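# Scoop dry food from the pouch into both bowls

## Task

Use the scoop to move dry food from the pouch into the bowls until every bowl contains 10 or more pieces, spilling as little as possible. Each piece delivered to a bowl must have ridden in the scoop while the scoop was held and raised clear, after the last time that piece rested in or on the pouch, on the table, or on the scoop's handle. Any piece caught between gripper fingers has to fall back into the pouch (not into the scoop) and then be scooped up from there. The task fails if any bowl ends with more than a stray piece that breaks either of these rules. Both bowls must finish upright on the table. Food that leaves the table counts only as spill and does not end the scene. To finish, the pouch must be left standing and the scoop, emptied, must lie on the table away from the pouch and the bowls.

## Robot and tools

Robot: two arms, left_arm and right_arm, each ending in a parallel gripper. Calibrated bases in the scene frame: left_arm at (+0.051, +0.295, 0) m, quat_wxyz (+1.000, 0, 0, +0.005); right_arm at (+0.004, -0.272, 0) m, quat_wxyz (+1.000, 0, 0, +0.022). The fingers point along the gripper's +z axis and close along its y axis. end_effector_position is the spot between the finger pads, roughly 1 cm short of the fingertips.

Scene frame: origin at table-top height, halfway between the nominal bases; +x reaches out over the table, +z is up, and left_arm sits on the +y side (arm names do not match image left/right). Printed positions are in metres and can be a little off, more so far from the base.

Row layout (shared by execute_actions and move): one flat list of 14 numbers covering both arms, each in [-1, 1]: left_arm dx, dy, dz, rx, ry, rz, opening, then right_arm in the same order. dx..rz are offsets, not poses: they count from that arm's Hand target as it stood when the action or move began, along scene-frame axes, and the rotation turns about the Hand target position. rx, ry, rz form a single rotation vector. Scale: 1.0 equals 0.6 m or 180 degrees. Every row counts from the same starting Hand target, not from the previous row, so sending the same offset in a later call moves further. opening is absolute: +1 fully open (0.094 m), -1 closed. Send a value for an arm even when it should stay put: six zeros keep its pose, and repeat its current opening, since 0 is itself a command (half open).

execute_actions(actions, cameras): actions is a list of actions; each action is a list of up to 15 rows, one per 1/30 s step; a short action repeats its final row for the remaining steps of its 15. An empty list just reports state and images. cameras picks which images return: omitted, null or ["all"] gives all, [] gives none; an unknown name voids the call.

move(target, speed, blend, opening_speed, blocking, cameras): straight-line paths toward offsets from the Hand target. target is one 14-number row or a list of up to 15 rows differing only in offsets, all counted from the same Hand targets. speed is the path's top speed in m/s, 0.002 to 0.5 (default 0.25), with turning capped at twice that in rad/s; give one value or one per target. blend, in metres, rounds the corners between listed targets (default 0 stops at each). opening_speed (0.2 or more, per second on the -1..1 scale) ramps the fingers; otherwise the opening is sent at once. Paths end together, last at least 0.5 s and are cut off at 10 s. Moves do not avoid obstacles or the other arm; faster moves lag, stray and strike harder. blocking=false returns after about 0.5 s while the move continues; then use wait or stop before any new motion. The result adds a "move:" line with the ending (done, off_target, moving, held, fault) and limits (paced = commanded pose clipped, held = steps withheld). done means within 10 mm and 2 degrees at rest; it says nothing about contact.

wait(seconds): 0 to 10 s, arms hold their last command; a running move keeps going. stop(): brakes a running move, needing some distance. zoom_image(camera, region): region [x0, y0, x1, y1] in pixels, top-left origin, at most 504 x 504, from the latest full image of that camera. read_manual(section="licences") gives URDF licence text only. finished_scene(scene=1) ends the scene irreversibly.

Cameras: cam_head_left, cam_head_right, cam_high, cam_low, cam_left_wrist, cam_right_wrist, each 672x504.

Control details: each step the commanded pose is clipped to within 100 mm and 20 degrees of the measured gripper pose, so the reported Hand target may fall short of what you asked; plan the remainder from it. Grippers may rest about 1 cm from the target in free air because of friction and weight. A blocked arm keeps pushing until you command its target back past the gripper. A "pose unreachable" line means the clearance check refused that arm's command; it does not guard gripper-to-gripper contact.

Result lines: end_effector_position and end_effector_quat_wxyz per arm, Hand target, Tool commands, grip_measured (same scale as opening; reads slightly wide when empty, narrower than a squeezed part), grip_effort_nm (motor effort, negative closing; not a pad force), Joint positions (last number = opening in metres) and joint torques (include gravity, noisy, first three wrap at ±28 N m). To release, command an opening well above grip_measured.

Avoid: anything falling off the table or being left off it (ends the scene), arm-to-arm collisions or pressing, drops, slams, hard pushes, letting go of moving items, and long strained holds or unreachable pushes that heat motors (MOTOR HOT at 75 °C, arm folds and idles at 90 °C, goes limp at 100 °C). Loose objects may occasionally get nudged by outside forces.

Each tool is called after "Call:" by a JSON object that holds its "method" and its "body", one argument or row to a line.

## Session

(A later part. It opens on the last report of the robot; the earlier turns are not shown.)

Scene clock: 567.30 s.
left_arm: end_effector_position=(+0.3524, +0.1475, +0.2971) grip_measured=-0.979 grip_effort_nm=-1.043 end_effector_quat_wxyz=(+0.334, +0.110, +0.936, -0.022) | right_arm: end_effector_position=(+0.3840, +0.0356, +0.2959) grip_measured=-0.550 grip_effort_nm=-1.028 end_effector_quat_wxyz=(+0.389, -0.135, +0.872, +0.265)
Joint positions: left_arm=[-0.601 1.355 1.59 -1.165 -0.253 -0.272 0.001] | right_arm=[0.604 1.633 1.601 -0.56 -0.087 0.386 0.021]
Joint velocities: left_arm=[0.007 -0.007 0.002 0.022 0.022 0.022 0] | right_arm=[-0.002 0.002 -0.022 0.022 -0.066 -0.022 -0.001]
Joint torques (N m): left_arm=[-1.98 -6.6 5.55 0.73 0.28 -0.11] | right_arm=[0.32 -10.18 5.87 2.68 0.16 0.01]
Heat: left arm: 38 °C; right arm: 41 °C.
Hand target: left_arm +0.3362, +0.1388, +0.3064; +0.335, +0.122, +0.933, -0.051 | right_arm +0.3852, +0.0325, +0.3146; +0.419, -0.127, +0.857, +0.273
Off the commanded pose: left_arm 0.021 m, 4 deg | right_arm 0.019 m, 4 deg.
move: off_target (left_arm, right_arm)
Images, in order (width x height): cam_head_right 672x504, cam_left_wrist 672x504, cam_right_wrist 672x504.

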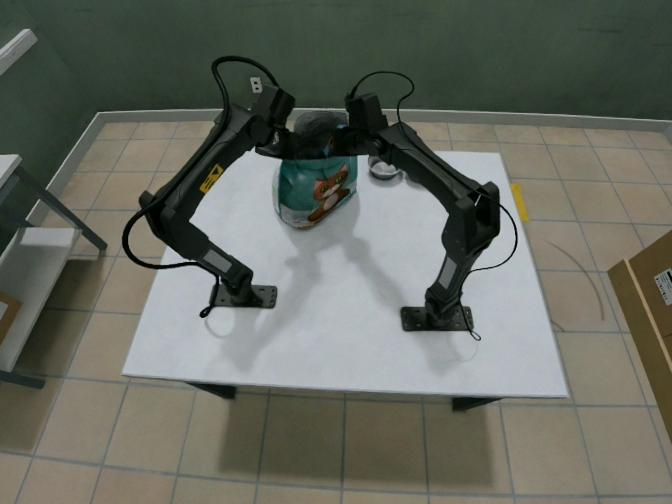

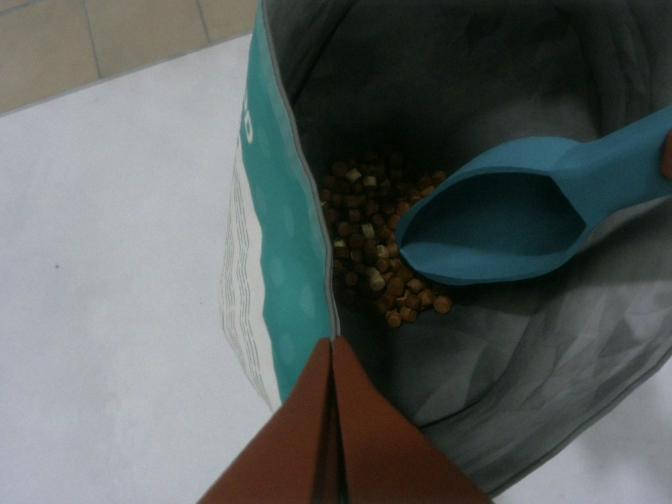

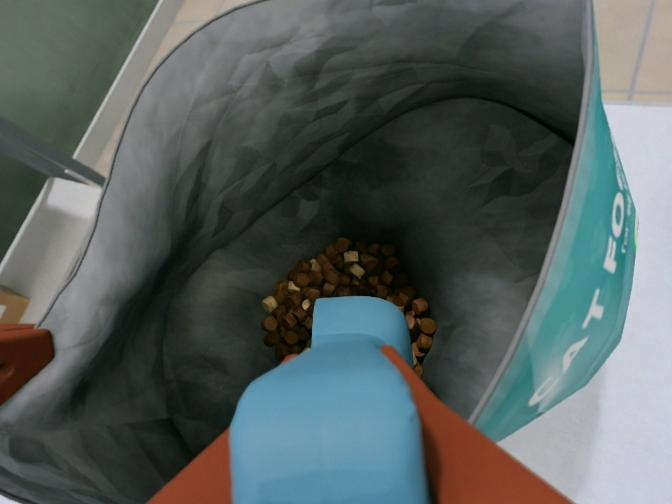

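Call:
{"method": "move", "body": {
  "target": [0,0,0,0,0,0,-1,0.048,0.012,0.0,-0.085,-0.002,0.047,-0.979],
  "speed": 0.08,
  "cameras": ["cam_left_wrist","cam_right_wrist"]
}}

Scene clock: 608.93 s.
left_arm: end_effector_position=(+0.3524, +0.1475, +0.2971) grip_measured=-0.979 grip_effort_nm=-1.038 end_effector_quat_wxyz=(+0.334, +0.110, +0.936, -0.022) | right_arm: end_effector_position=(+0.4135, +0.0429, +0.3215) grip_measured=-0.550 grip_effort_nm=-1.028 end_effector_quat_wxyz=(+0.396, -0.242, +0.864, +0.196)
Joint positions: left_arm=[-0.601 1.355 1.59 -1.165 -0.253 -0.272 0.001] | right_arm=[0.581 1.836 2.003 -0.826 -0.087 0.121 0.021]
Joint velocities: left_arm=[0.007 -0.007 0.002 -0.037 -0.081 -0.022 0] | right_arm=[-0.027 0.002 -0.002 -0.095 0.022 -0.022 0]
Joint torques (N m): left_arm=[-1.88 -6.61 5.57 0.74 0.31 -0.1] | right_arm=[-0.47 -6.94 9.88 1.45 0.03 -0.13]
Heat: left arm: 38 °C; right arm: 44 °C.
Hand target: left_arm +0.3362, +0.1388, +0.3064; +0.335, +0.122, +0.933, -0.051 | right_arm +0.4141, +0.0400, +0.3151; +0.380, -0.245, +0.872, +0.186
Off the commanded pose: left_arm 0.021 m, 4 deg | right_arm 0.008 m, 2 deg.
move: off_target (left_arm)
Images, in order (width x height): cam_left_wrist 672x504, cam_right_wrist 672x504.

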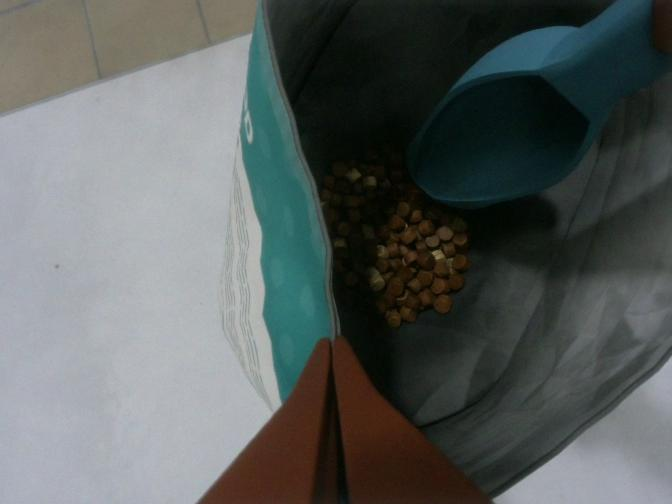

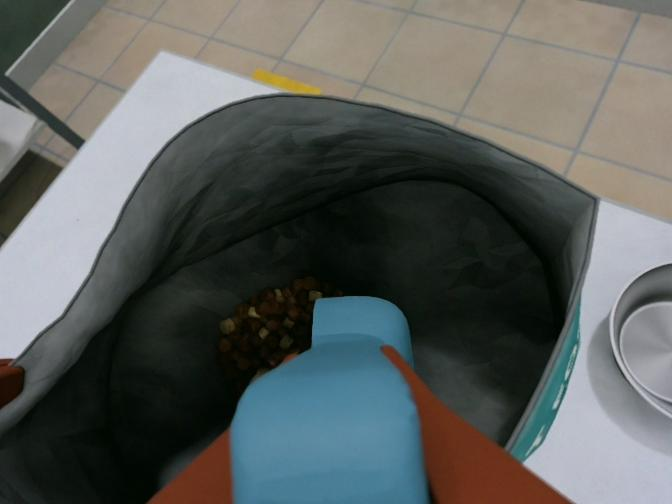

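Call:
{"method": "move", "body": {
  "target": [0,0,0,0,0,0,-1,0.01,-0.005,-0.085,0,0,0,-0.979],
  "speed": 0.06,
  "cameras": ["cam_left_wrist","cam_right_wrist"]
}}

Scene clock: 615.93 s.
left_arm: end_effector_position=(+0.3525, +0.1478, +0.2972) grip_measured=-0.979 grip_effort_nm=-1.038 end_effector_quat_wxyz=(+0.334, +0.110, +0.936, -0.021) | right_arm: end_effector_position=(+0.4180, +0.0530, +0.2743) grip_measured=-0.550 grip_effort_nm=-1.033 end_effector_quat_wxyz=(+0.387, -0.250, +0.863, +0.208)
Joint positions: left_arm=[-0.601 1.355 1.59 -1.165 -0.255 -0.272 0.001] | right_arm=[0.581 1.82 1.791 -0.637 -0.118 0.117 0.021]
Joint velocities: left_arm=[0.002 -0.002 0.007 0.007 -0.037 -0.066 0] | right_arm=[-0.007 0.017 -0.017 0.051 -0.066 0.051 0]
Joint torques (N m): left_arm=[-2.09 -6.6 5.64 0.74 0.32 -0.11] | right_arm=[-0.91 -9.89 4.78 1.81 0.2 -0.22]
Heat: left arm: 38 °C; right arm: 42 °C.
Hand target: left_arm +0.3362, +0.1387, +0.3064; +0.335, +0.122, +0.933, -0.052 | right_arm +0.4202, +0.0368, +0.2640; +0.380, -0.245, +0.872, +0.186
Off the commanded pose: left_arm 0.021 m, 4 deg | right_arm 0.019 m, 3 deg.
move: off_target (left_arm, right_arm)
Images, in order (width x height): cam_left_wrist 672x504, cam_right_wrist 672x504.

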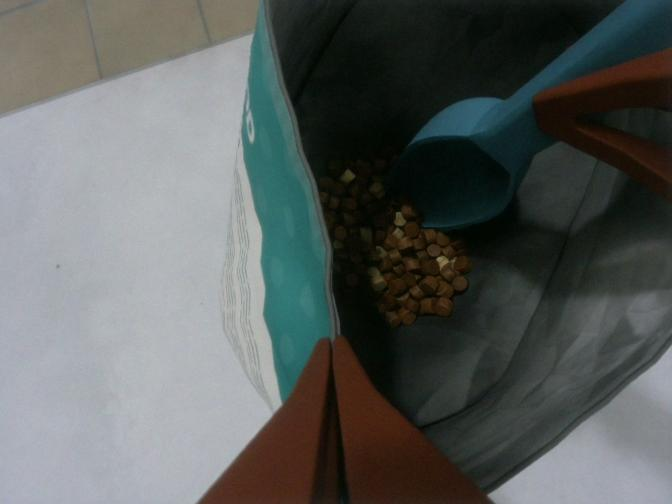

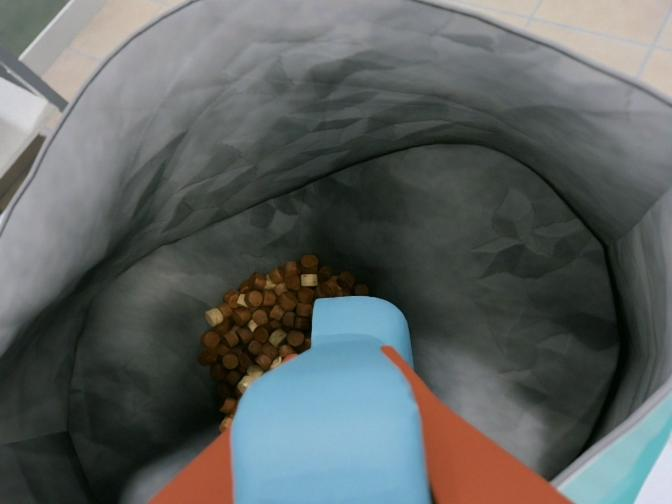

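Call:
{"method": "zoom_image", "body": {
  "camera": "cam_left_wrist",
  "region": [300, 60, 600, 340]
}}

Scaled by 1.680.

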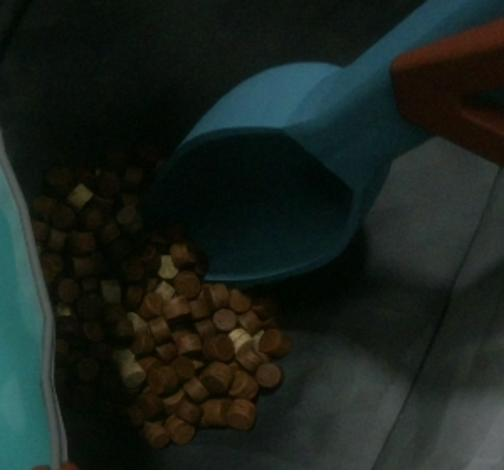

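Call:
{"method": "move", "body": {
  "target": [0,0,0,0,0,0,-1,0.0,-0.005,-0.03,0,0,0,-0.979],
  "speed": 0.06,
  "cameras": ["cam_left_wrist"]
}}

Call:
{"method": "zoom_image", "body": {
  "camera": "cam_left_wrist",
  "region": [300, 60, 600, 340]
}}

Scene clock: 626.00 s.
left_arm: end_effector_position=(+0.3527, +0.1481, +0.2973) grip_measured=-0.979 grip_effort_nm=-1.043 end_effector_quat_wxyz=(+0.334, +0.110, +0.936, -0.020) | right_arm: end_effector_position=(+0.4185, +0.0537, +0.2710) grip_measured=-0.550 grip_effort_nm=-1.028 end_effector_quat_wxyz=(+0.404, -0.250, +0.853, +0.218)
Joint positions: left_arm=[-0.601 1.355 1.59 -1.165 -0.257 -0.272 0.001] | right_arm=[0.578 1.79 1.705 -0.54 -0.129 0.117 0.021]
Joint velocities: left_arm=[0.012 -0.012 -0.007 0.051 -0.037 -0.022 0.002] | right_arm=[-0.007 -0.022 -0.002 0.022 -0.051 -0.007 0]
Joint torques (N m): left_arm=[-2 -6.5 5.59 0.76 0.37 -0.14] | right_arm=[-1.55 -8.92 4.29 1.58 0.25 -0.3]
Heat: left arm: 38 °C; right arm: 43 °C.
Hand target: left_arm +0.3362, +0.1387, +0.3064; +0.335, +0.122, +0.933, -0.051 | right_arm +0.4203, +0.0337, +0.2460; +0.380, -0.245, +0.872, +0.186
Off the commanded pose: left_arm 0.021 m, 4 deg | right_arm 0.032 m, 5 deg.
move: off_target (left_arm, right_arm)
Images, in order (width x height): cam_left_wrist 672x504.

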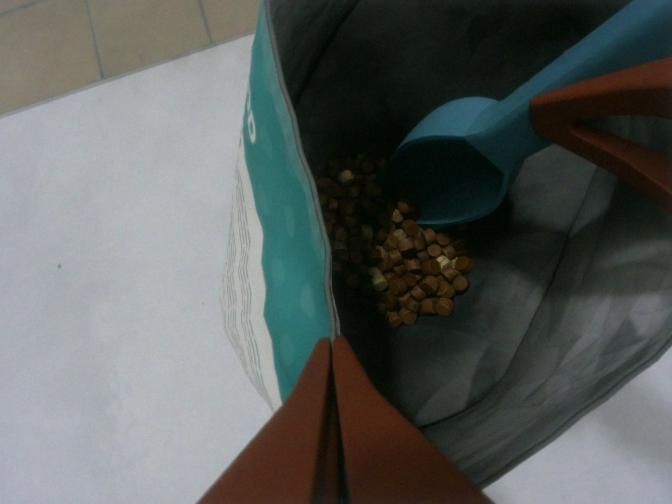

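Scaled by 1.680.

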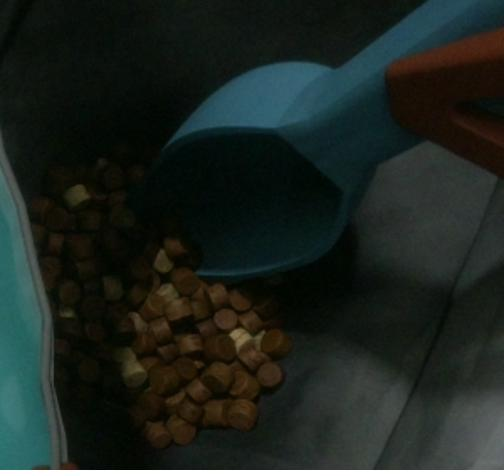

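Call:
{"method": "move", "body": {
  "target": [0,0,0,0,0,0,-1,-0.032,0.052,0.015,0.085,0.0913,-0.1066,-0.979],
  "speed": 0.06,
  "cameras": ["cam_left_wrist","cam_right_wrist","cam_head_left"]
}}

Call:
{"method": "zoom_image", "body": {
  "camera": "cam_left_wrist",
  "region": [300, 60, 600, 340]
}}

Scene clock: 653.63 s.
left_arm: end_effector_position=(+0.3527, +0.1481, +0.2973) grip_measured=-0.979 grip_effort_nm=-1.048 end_effector_quat_wxyz=(+0.334, +0.109, +0.936, -0.020) | right_arm: end_effector_position=(+0.4123, +0.0578, +0.2711) grip_measured=-0.550 grip_effort_nm=-1.023 end_effector_quat_wxyz=(+0.342, -0.012, +0.897, +0.280)
Joint positions: left_arm=[-0.601 1.355 1.59 -1.165 -0.257 -0.273 0.001] | right_arm=[0.627 1.802 1.75 -0.604 -0.023 0.654 0.021]
Joint velocities: left_arm=[0.007 -0.012 0.002 -0.051 -0.007 0.066 0] | right_arm=[-0.007 -0.002 -0.007 -0.007 -0.022 0.007 0.001]
Joint torques (N m): left_arm=[-2.03 -6.68 5.65 0.78 0.35 -0.12] | right_arm=[1.31 -6.58 9.74 1.19 -0.07 0.19]
Heat: left arm: 38 °C; right arm: 40 °C.
Hand target: left_arm +0.3362, +0.1387, +0.3064; +0.335, +0.122, +0.933, -0.051 | right_arm +0.4008, +0.0648, +0.2549; +0.307, -0.016, +0.913, +0.267
Off the commanded pose: left_arm 0.021 m, 4 deg | right_arm 0.021 m, 5 deg.
move: off_target (left_arm, right_arm)
Images, in order (width x height): cam_head_left 672x504, cam_left_wrist 672x504, cam_right_wrist 672x504.

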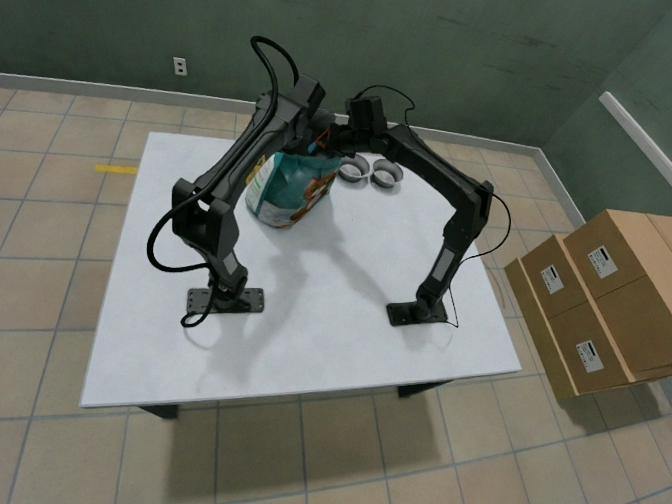

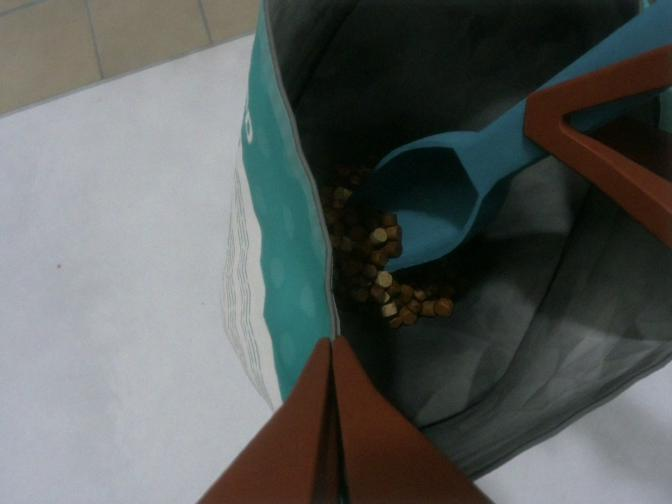

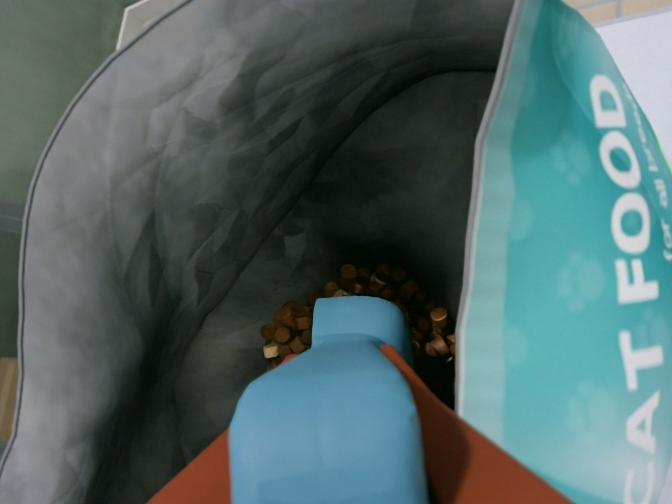

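Scaled by 1.680.

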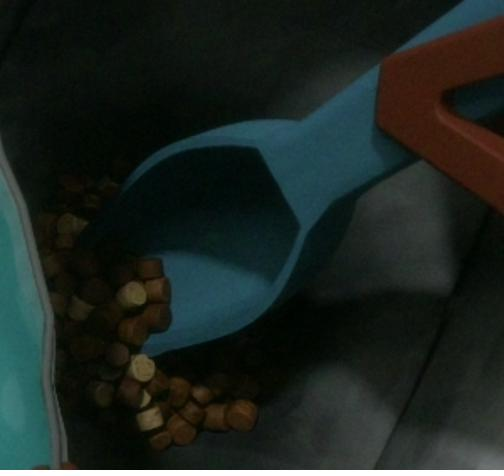

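Call:
{"method": "move", "body": {
  "target": [0,0,0,0,0,0,-1,-0.035,0.033,-0.008,0.058,0.0003,-0.0346,-0.979],
  "speed": 0.06,
  "cameras": ["cam_left_wrist","cam_right_wrist"]
}}

Call:
{"method": "zoom_image", "body": {
  "camera": "cam_left_wrist",
  "region": [300, 60, 600, 340]
}}

Scene clock: 680.23 s.
left_arm: end_effector_position=(+0.3527, +0.1485, +0.2968) grip_measured=-0.980 grip_effort_nm=-1.043 end_effector_quat_wxyz=(+0.334, +0.109, +0.936, -0.018) | right_arm: end_effector_position=(+0.4034, +0.0618, +0.2547) grip_measured=-0.550 grip_effort_nm=-1.028 end_effector_quat_wxyz=(+0.353, +0.081, +0.883, +0.299)
Joint positions: left_arm=[-0.602 1.355 1.588 -1.166 -0.262 -0.275 0.001] | right_arm=[0.684 1.747 1.58 -0.444 0.094 0.86 0.021]
Joint velocities: left_arm=[-0.002 -0.012 -0.012 0.022 -0.051 -0.066 0] | right_arm=[-0.032 0.002 -0.002 -0.037 0.007 -0.051 0]
Joint torques (N m): left_arm=[-1.77 -6.46 5.79 0.76 0.41 -0.11] | right_arm=[2.76 -9.57 4.98 2.23 -0.63 0.35]
Heat: left arm: 38 °C; right arm: 41 °C.
Hand target: left_arm +0.3362, +0.1387, +0.3063; +0.335, +0.122, +0.933, -0.052 | right_arm +0.3796, +0.0842, +0.2497; +0.320, +0.061, +0.885, +0.332
Off the commanded pose: left_arm 0.021 m, 4 deg | right_arm 0.033 m, 6 deg.
move: off_target (left_arm, right_arm)
Images, in order (width x height): cam_left_wrist 672x504, cam_right_wrist 672x504.

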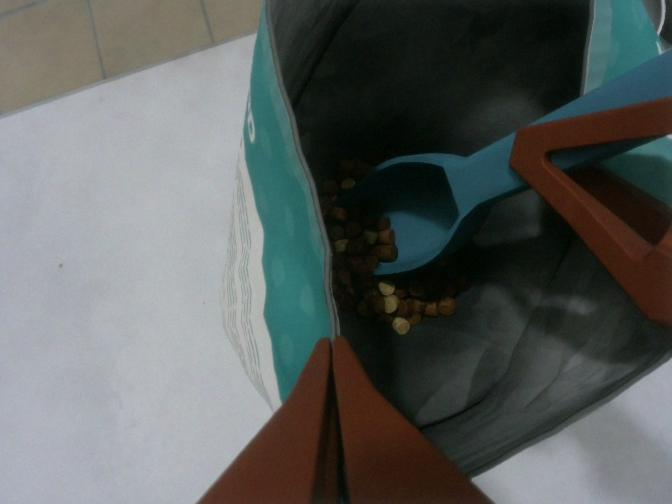

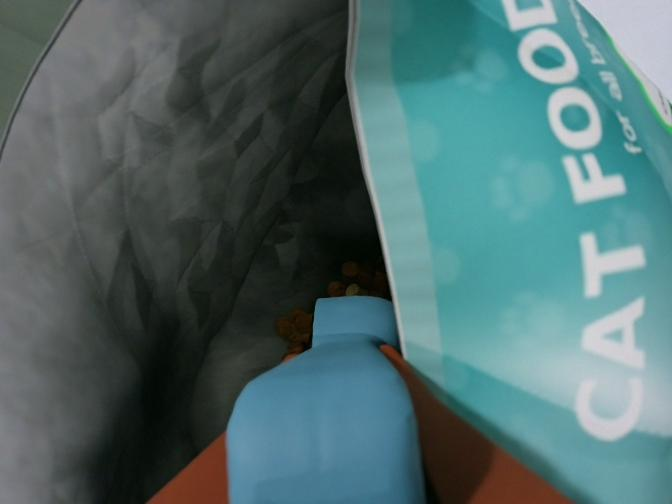

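Scaled by 1.680.

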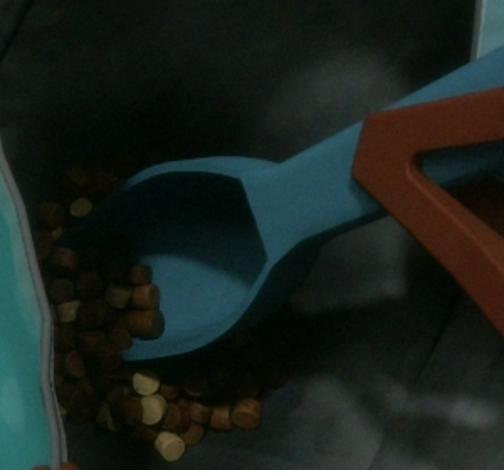

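Call:
{"method": "move", "body": {
  "target": [0,0,0,0,0,0,-1,0.031,-0.032,0.0205,0.1272,0.0997,-0.1093,-0.979],
  "speed": 0.08,
  "cameras": ["cam_left_wrist","cam_right_wrist"]
}}

Call:
{"method": "zoom_image", "body": {
  "camera": "cam_left_wrist",
  "region": [300, 60, 600, 340]
}}

Scene clock: 705.30 s.
left_arm: end_effector_position=(+0.3535, +0.1504, +0.2973) grip_measured=-0.980 grip_effort_nm=-1.048 end_effector_quat_wxyz=(+0.337, +0.107, +0.935, -0.013) | right_arm: end_effector_position=(+0.4095, +0.0447, +0.2449) grip_measured=-0.550 grip_effort_nm=-1.028 end_effector_quat_wxyz=(+0.243, +0.321, +0.837, +0.370)
Joint positions: left_arm=[-0.602 1.355 1.588 -1.166 -0.274 -0.275 0.001] | right_arm=[0.633 1.747 1.577 -0.484 0.043 1.388 0.021]
Joint velocities: left_arm=[0.002 0.002 -0.027 -0.022 -0.051 0.095 -0.002] | right_arm=[0.007 0.012 -0.012 0.037 0.007 -0.022 0]
Joint torques (N m): left_arm=[-1.76 -6.46 5.76 0.78 0.48 -0.1] | right_arm=[1.03 -10.5 6.08 2.73 -0.75 0.79]
Heat: left arm: 37 °C; right arm: 44 °C.
Hand target: left_arm +0.3362, +0.1387, +0.3063; +0.335, +0.122, +0.933, -0.051 | right_arm +0.3983, +0.0653, +0.2622; +0.213, +0.322, +0.818, +0.427
Off the commanded pose: left_arm 0.023 m, 5 deg | right_arm 0.029 m, 8 deg.
move: off_target (left_arm, right_arm)
Images, in order (width x height): cam_left_wrist 672x504, cam_right_wrist 672x504.

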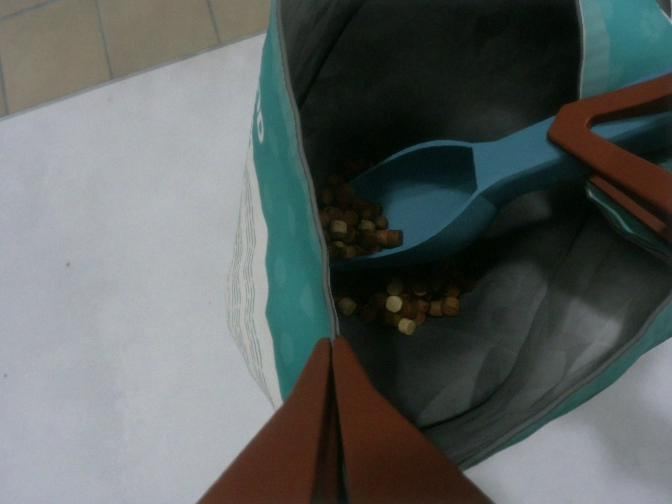

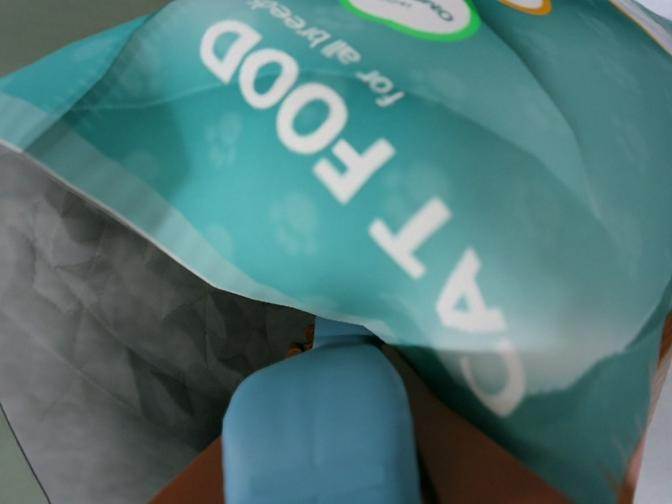

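Scaled by 1.680.

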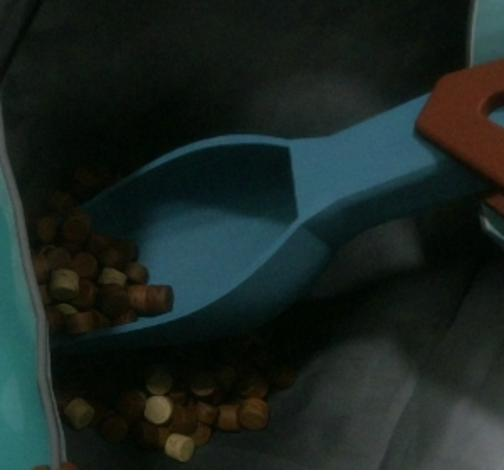

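Call:
{"method": "move", "body": {
  "target": [0,0,0,0,0,0,-1,0.003,-0.059,0.105,0.067,-0.0369,-0.0124,-0.979],
  "speed": 0.08,
  "cameras": ["cam_left_wrist","cam_right_wrist","cam_high"]
}}

Call:
{"method": "zoom_image", "body": {
  "camera": "cam_left_wrist",
  "region": [300, 60, 600, 340]
}}

Scene clock: 720.07 s.
left_arm: end_effector_position=(+0.3535, +0.1504, +0.2973) grip_measured=-0.980 grip_effort_nm=-1.033 end_effector_quat_wxyz=(+0.337, +0.107, +0.935, -0.013) | right_arm: end_effector_position=(+0.4039, +0.0276, +0.2984) grip_measured=-0.549 grip_effort_nm=-1.033 end_effector_quat_wxyz=(+0.224, +0.349, +0.769, +0.486)
Joint positions: left_arm=[-0.602 1.355 1.588 -1.166 -0.274 -0.275 0.001] | right_arm=[0.564 1.589 1.437 -0.292 -0.096 1.519 0.021]
Joint velocities: left_arm=[-0.027 -0.007 -0.012 -0.007 -0.022 -0.081 0] | right_arm=[0.007 -0.017 -0.017 -0.007 -0.007 0.051 0]
Joint torques (N m): left_arm=[-1.85 -6.49 5.72 0.74 0.53 -0.07] | right_arm=[-0.36 -10.18 6.26 3.01 -0.27 0.07]
Heat: left arm: 37 °C; right arm: 45 °C.
Hand target: left_arm +0.3362, +0.1387, +0.3063; +0.335, +0.122, +0.933, -0.052 | right_arm +0.4000, +0.0303, +0.3251; +0.232, +0.333, +0.748, +0.525
Off the commanded pose: left_arm 0.023 m, 5 deg | right_arm 0.027 m, 5 deg.
move: off_target (left_arm, right_arm)
Images, in order (width x height): cam_high 672x504, cam_left_wrist 672x504, cam_right_wrist 672x504.

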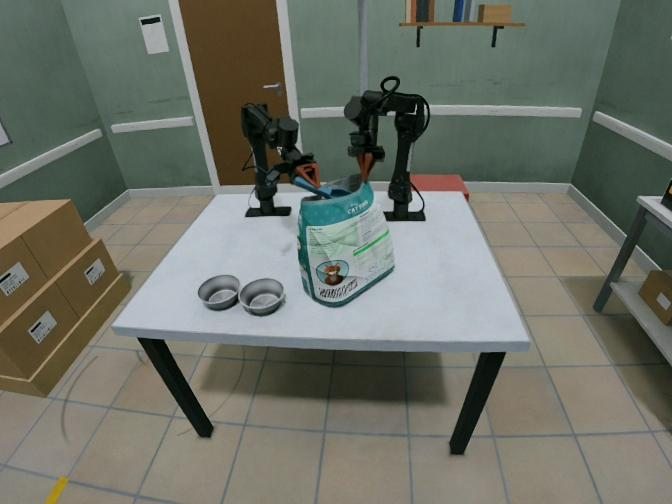

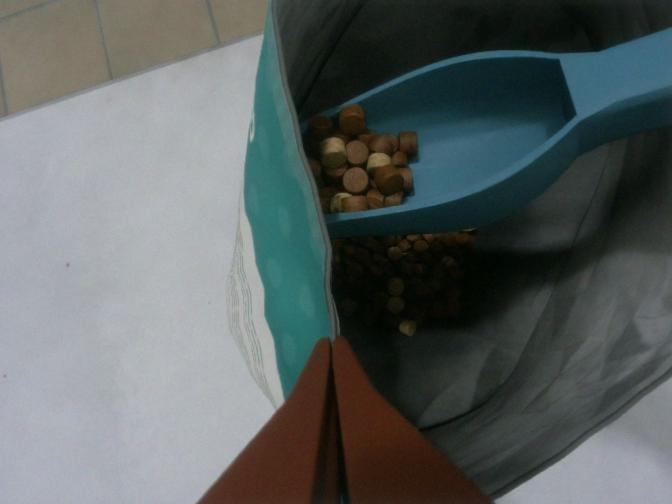

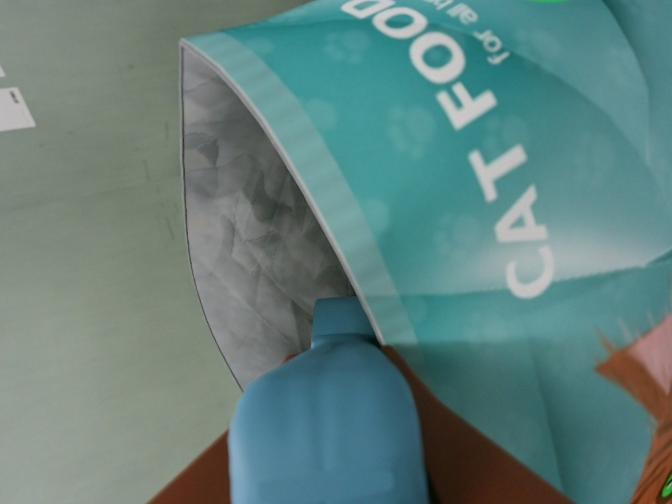

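Scaled by 1.680.

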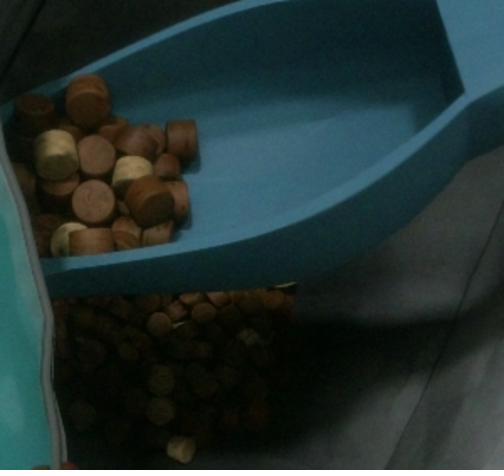

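Call:
{"method": "move", "body": {
  "target": [0,0,0,0,0,0,-1,-0.025,-0.1,0.05,0.0855,-0.0949,0,-0.979],
  "speed": 0.07,
  "cameras": ["cam_left_wrist","cam_right_wrist","cam_high"]
}}

Call:
{"method": "zoom_image", "body": {
  "camera": "cam_left_wrist",
  "region": [300, 0, 672, 340]
}}

Scene clock: 737.50 s.
left_arm: end_effector_position=(+0.3535, +0.1504, +0.2973) grip_measured=-0.980 grip_effort_nm=-1.043 end_effector_quat_wxyz=(+0.337, +0.107, +0.935, -0.013) | right_arm: end_effector_position=(+0.3939, -0.0277, +0.3327) grip_measured=-0.549 grip_effort_nm=-1.028 end_effector_quat_wxyz=(+0.280, +0.301, +0.650, +0.639)
Joint positions: left_arm=[-0.602 1.355 1.588 -1.166 -0.274 -0.275 0.001] | right_arm=[0.412 1.366 0.975 0.364 -0.268 1.585 0.021]
Joint velocities: left_arm=[0.007 -0.022 0.002 -0.022 0.022 -0.037 0.001] | right_arm=[-0.007 -0.012 0.012 -0.007 -0.037 -0.007 0]
Joint torques (N m): left_arm=[-1.73 -6.6 5.75 0.74 0.5 -0.08] | right_arm=[-0.31 -7.84 6.37 3 -0.18 0]
Heat: left arm: 37 °C; right arm: 46 °C.
Hand target: left_arm +0.3362, +0.1387, +0.3063; +0.335, +0.122, +0.933, -0.052 | right_arm +0.3851, -0.0296, +0.3552; +0.291, +0.279, +0.629, +0.664
Off the commanded pose: left_arm 0.023 m, 5 deg | right_arm 0.024 m, 5 deg.
move: off_target (left_arm, right_arm)
Images, in order (width x height): cam_high 672x504, cam_left_wrist 672x504, cam_right_wrist 672x504.

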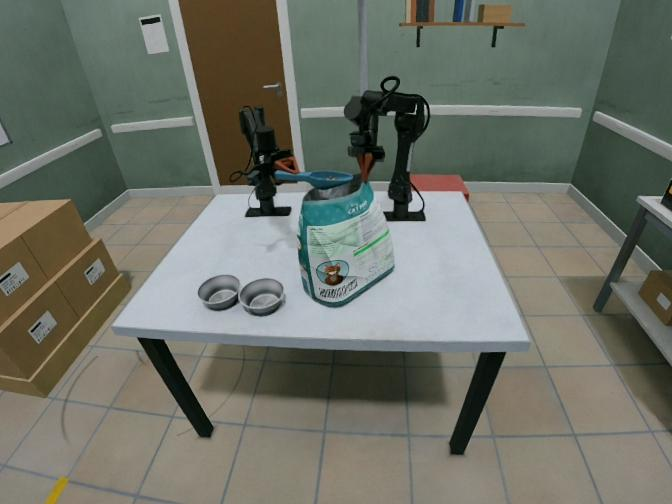

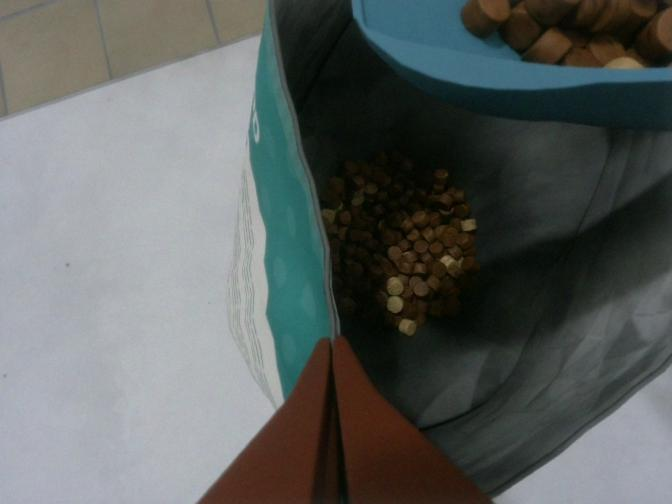

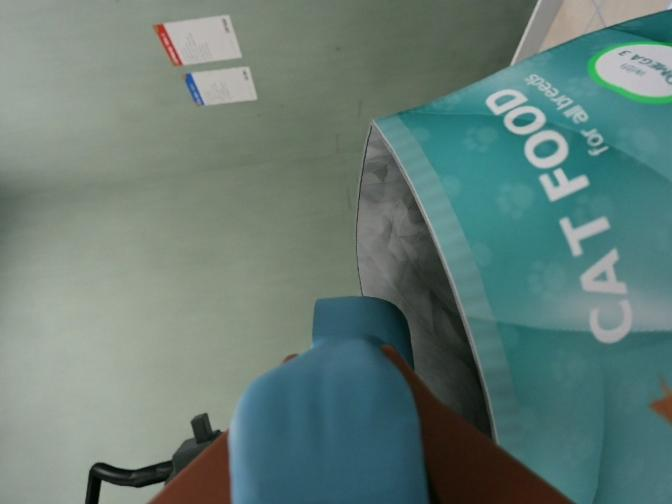

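Scaled by 1.355.

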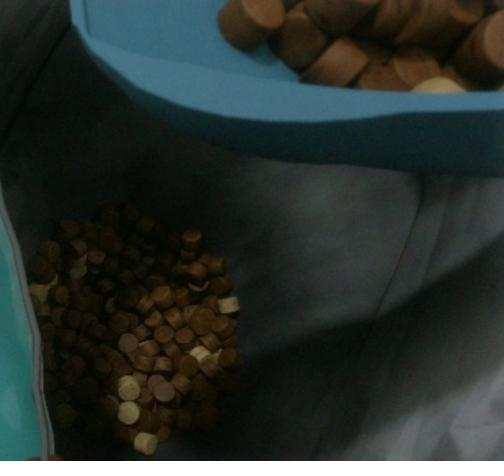

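Call:
{"method": "move", "body": {
  "target": [0,0,0,0,0,0,-1,0.01,-0.04,0.12,0,0,0,-0.979],
  "speed": 0.07,
  "cameras": ["cam_left_wrist","cam_low","cam_high"]
}}

Call:
{"method": "zoom_image", "body": {
  "camera": "cam_high",
  "region": [220, 90, 460, 270]
}}

Scene clock: 744.97 s.
left_arm: end_effector_position=(+0.3535, +0.1504, +0.2973) grip_measured=-0.980 grip_effort_nm=-1.048 end_effector_quat_wxyz=(+0.337, +0.107, +0.935, -0.013) | right_arm: end_effector_position=(+0.3996, -0.0496, +0.4099) grip_measured=-0.549 grip_effort_nm=-1.028 end_effector_quat_wxyz=(+0.293, +0.285, +0.631, +0.660)
Joint positions: left_arm=[-0.602 1.355 1.588 -1.166 -0.274 -0.275 0.001] | right_arm=[0.331 1.346 1.199 0.192 -0.354 1.593 0.021]
Joint velocities: left_arm=[0.007 0.022 0.007 -0.007 0.037 -0.11 0] | right_arm=[-0.022 -0.012 0.007 -0.037 0.081 0.022 0]
Joint torques (N m): left_arm=[-1.92 -6.58 5.79 0.73 0.48 -0.09] | right_arm=[-0.51 -6.91 10.63 1.7 -0.17 0.01]
Heat: left arm: 37 °C; right arm: 45 °C.
Hand target: left_arm +0.3362, +0.1387, +0.3063; +0.335, +0.122, +0.933, -0.052 | right_arm +0.3908, -0.0529, +0.4274; +0.291, +0.279, +0.629, +0.665
Off the commanded pose: left_arm 0.023 m, 5 deg | right_arm 0.020 m, 1 deg.
move: off_target (left_arm, right_arm)
Images, in order (width x height): cam_high 672x504, cam_low 672x504, cam_left_wrist 672x504.

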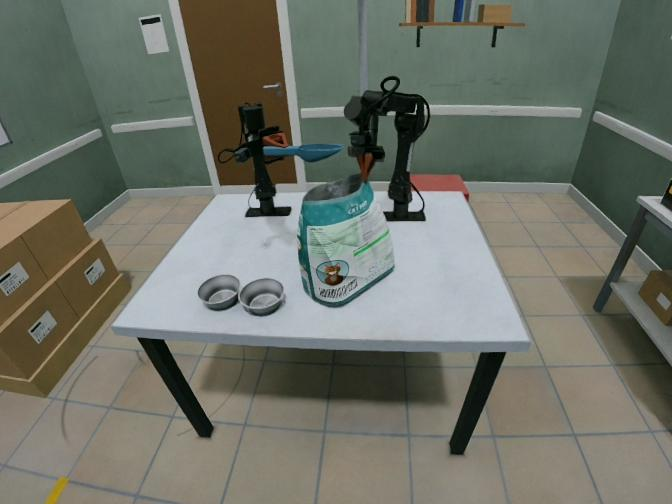

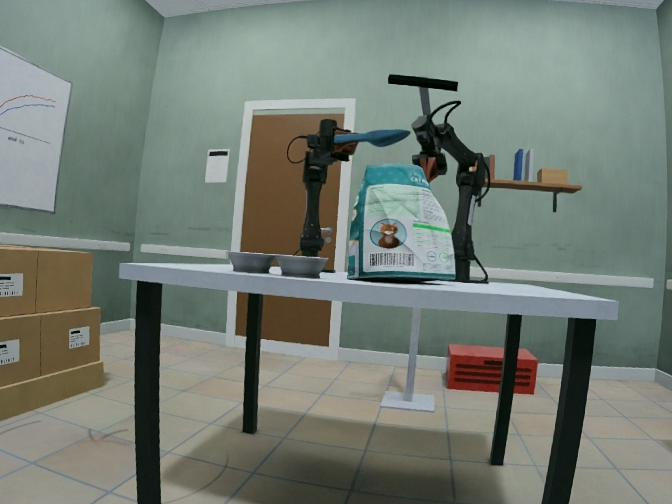

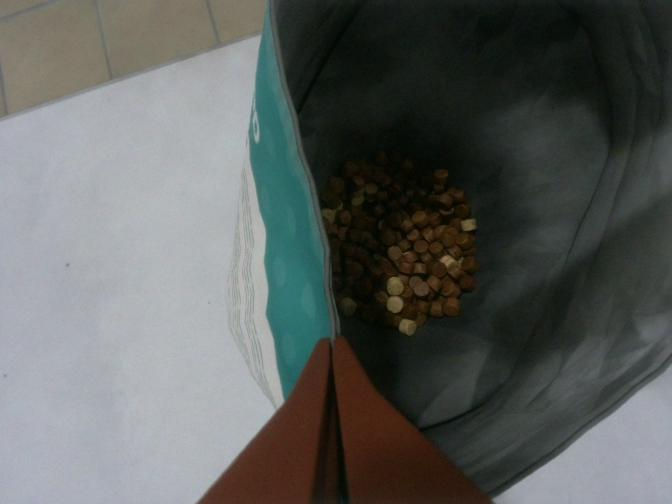

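Scaled by 2.100.

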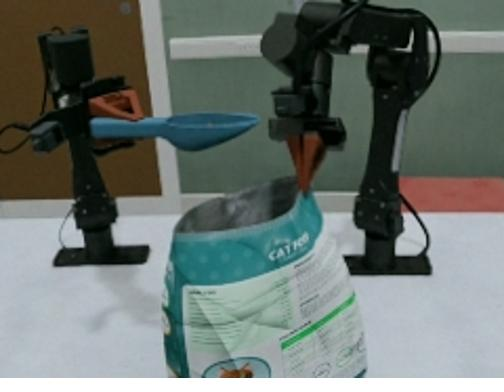

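Call:
{"method": "move", "body": {
  "target": [
    [0,0,0,0,0,0,-1,-0.01,-0.15,0,0,0,0,-0.979],
    [0,0,0,0,0,0,-1,-0.01,-0.25,-0.05,0,0,-0.3,-0.979],
    [0,0,0,0,0,0,-1,0.064,-0.249,-0.25,0,0,-0.3,-0.979]
  ],
  "speed": 0.13,
  "blend": 0.03
}}

Scene clock: 773.03 s.
left_arm: end_effector_position=(+0.3535, +0.1504, +0.2973) grip_measured=-0.980 grip_effort_nm=-1.043 end_effector_quat_wxyz=(+0.337, +0.107, +0.935, -0.013) | right_arm: end_effector_position=(+0.4286, -0.2066, +0.2773) grip_measured=-0.549 grip_effort_nm=-1.028 end_effector_quat_wxyz=(+0.560, +0.543, +0.433, +0.452)
Joint positions: left_arm=[-0.602 1.355 1.588 -1.166 -0.274 -0.275 0.001] | right_arm=[0.348 1.399 0.704 0.738 0.609 1.551 0.021]
Joint velocities: left_arm=[-0.007 0.002 -0.012 0.022 0.037 -0.051 -0.001] | right_arm=[-0.012 -0.007 0.017 -0.066 -0.007 0.007 -0.001]
Joint torques (N m): left_arm=[-1.88 -6.57 5.79 0.78 0.51 -0.07] | right_arm=[-0.49 -3.82 6.09 2.76 -0.19 -0.17]
Heat: left arm: 37 °C; right arm: 42 °C.
Hand target: left_arm +0.3362, +0.1387, +0.3063; +0.335, +0.122, +0.933, -0.052 | right_arm +0.4299, -0.2037, +0.2792; +0.562, +0.533, +0.430, +0.463
Off the commanded pose: left_arm 0.023 m, 5 deg | right_arm 0.004 m, 1 deg.
move: off_target (left_arm)

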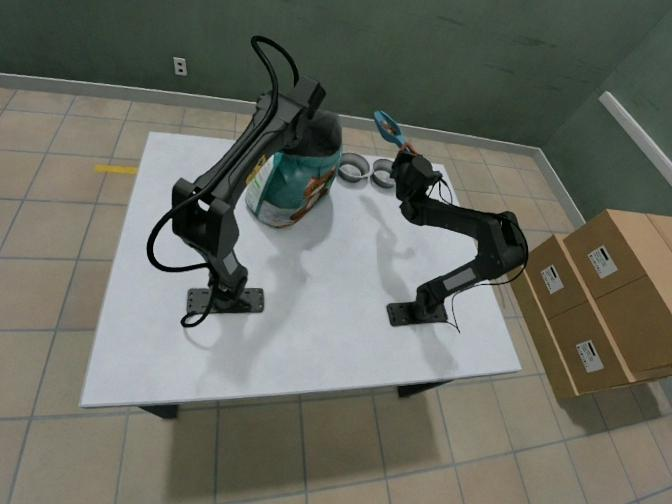

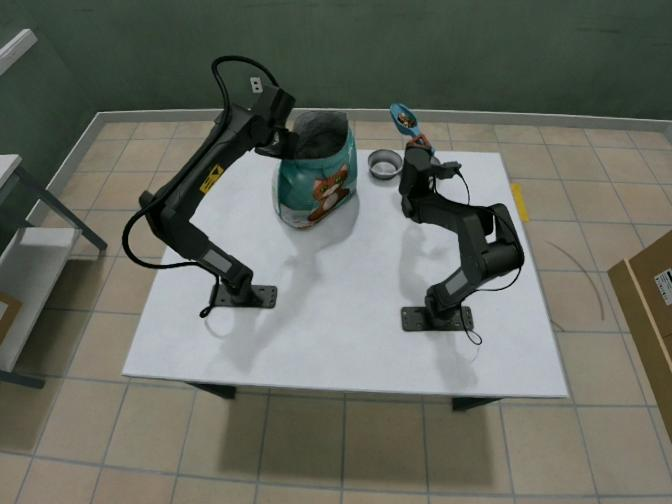

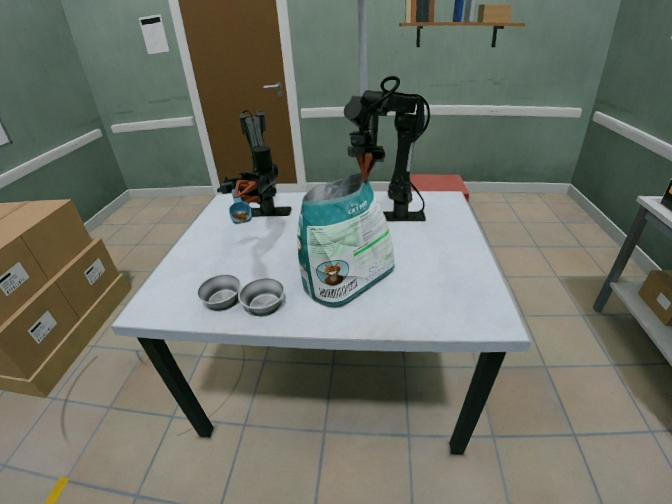

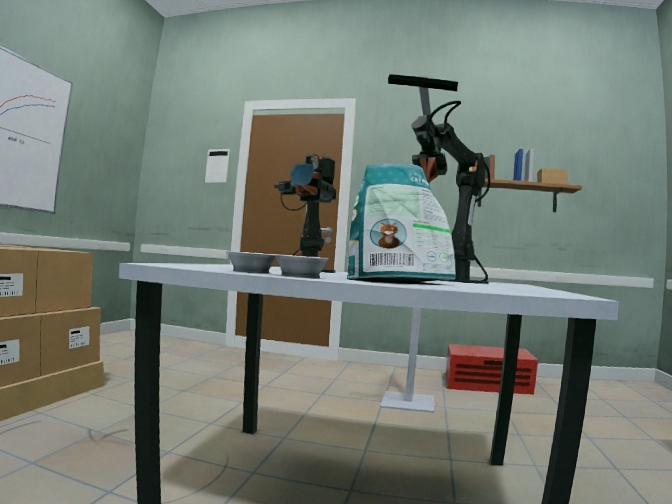

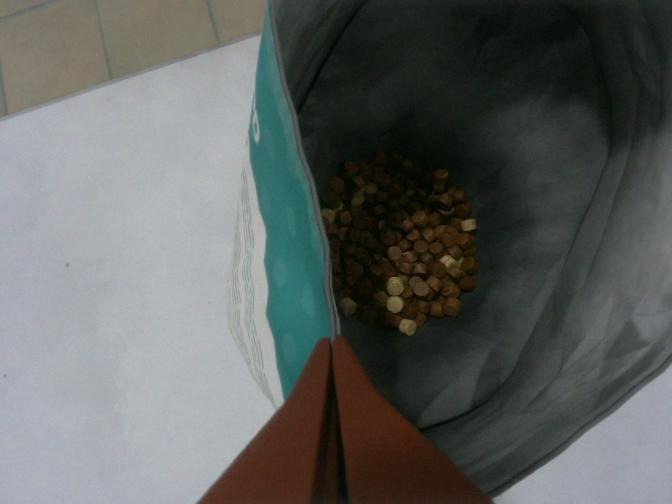

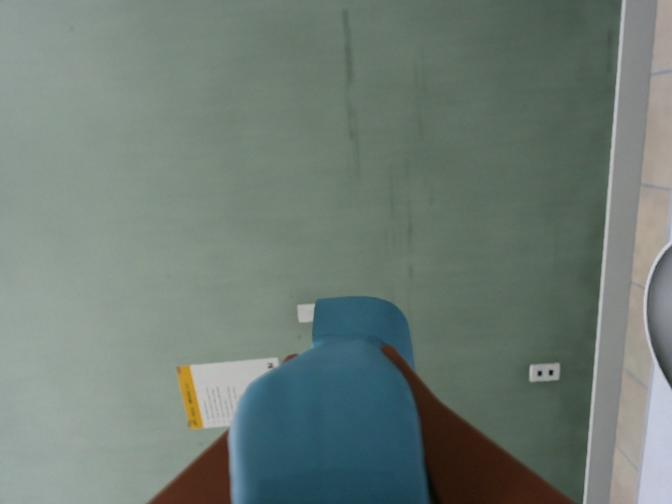

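Call:
{"method": "zoom_image", "body": {
  "camera": "cam_head_left",
  "region": [330, 90, 450, 210]
}}

Call:
{"method": "zoom_image", "body": {
  "camera": "cam_head_right",
  "region": [350, 90, 470, 210]
}}

Scaled by 4.200.

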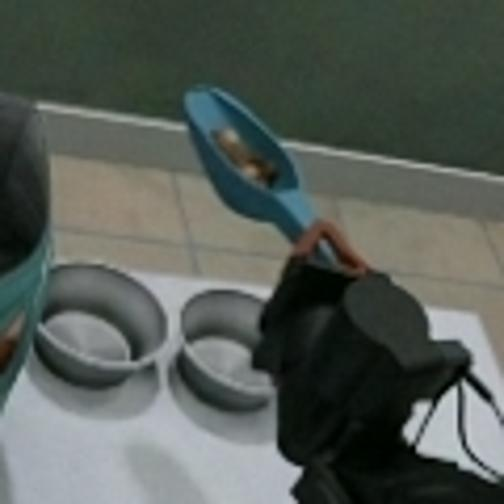

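Scaled by 4.200.

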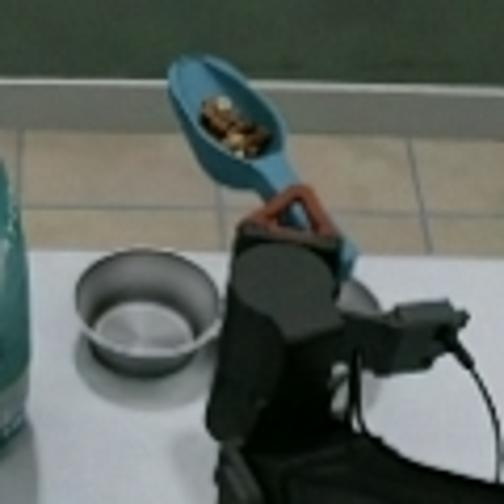

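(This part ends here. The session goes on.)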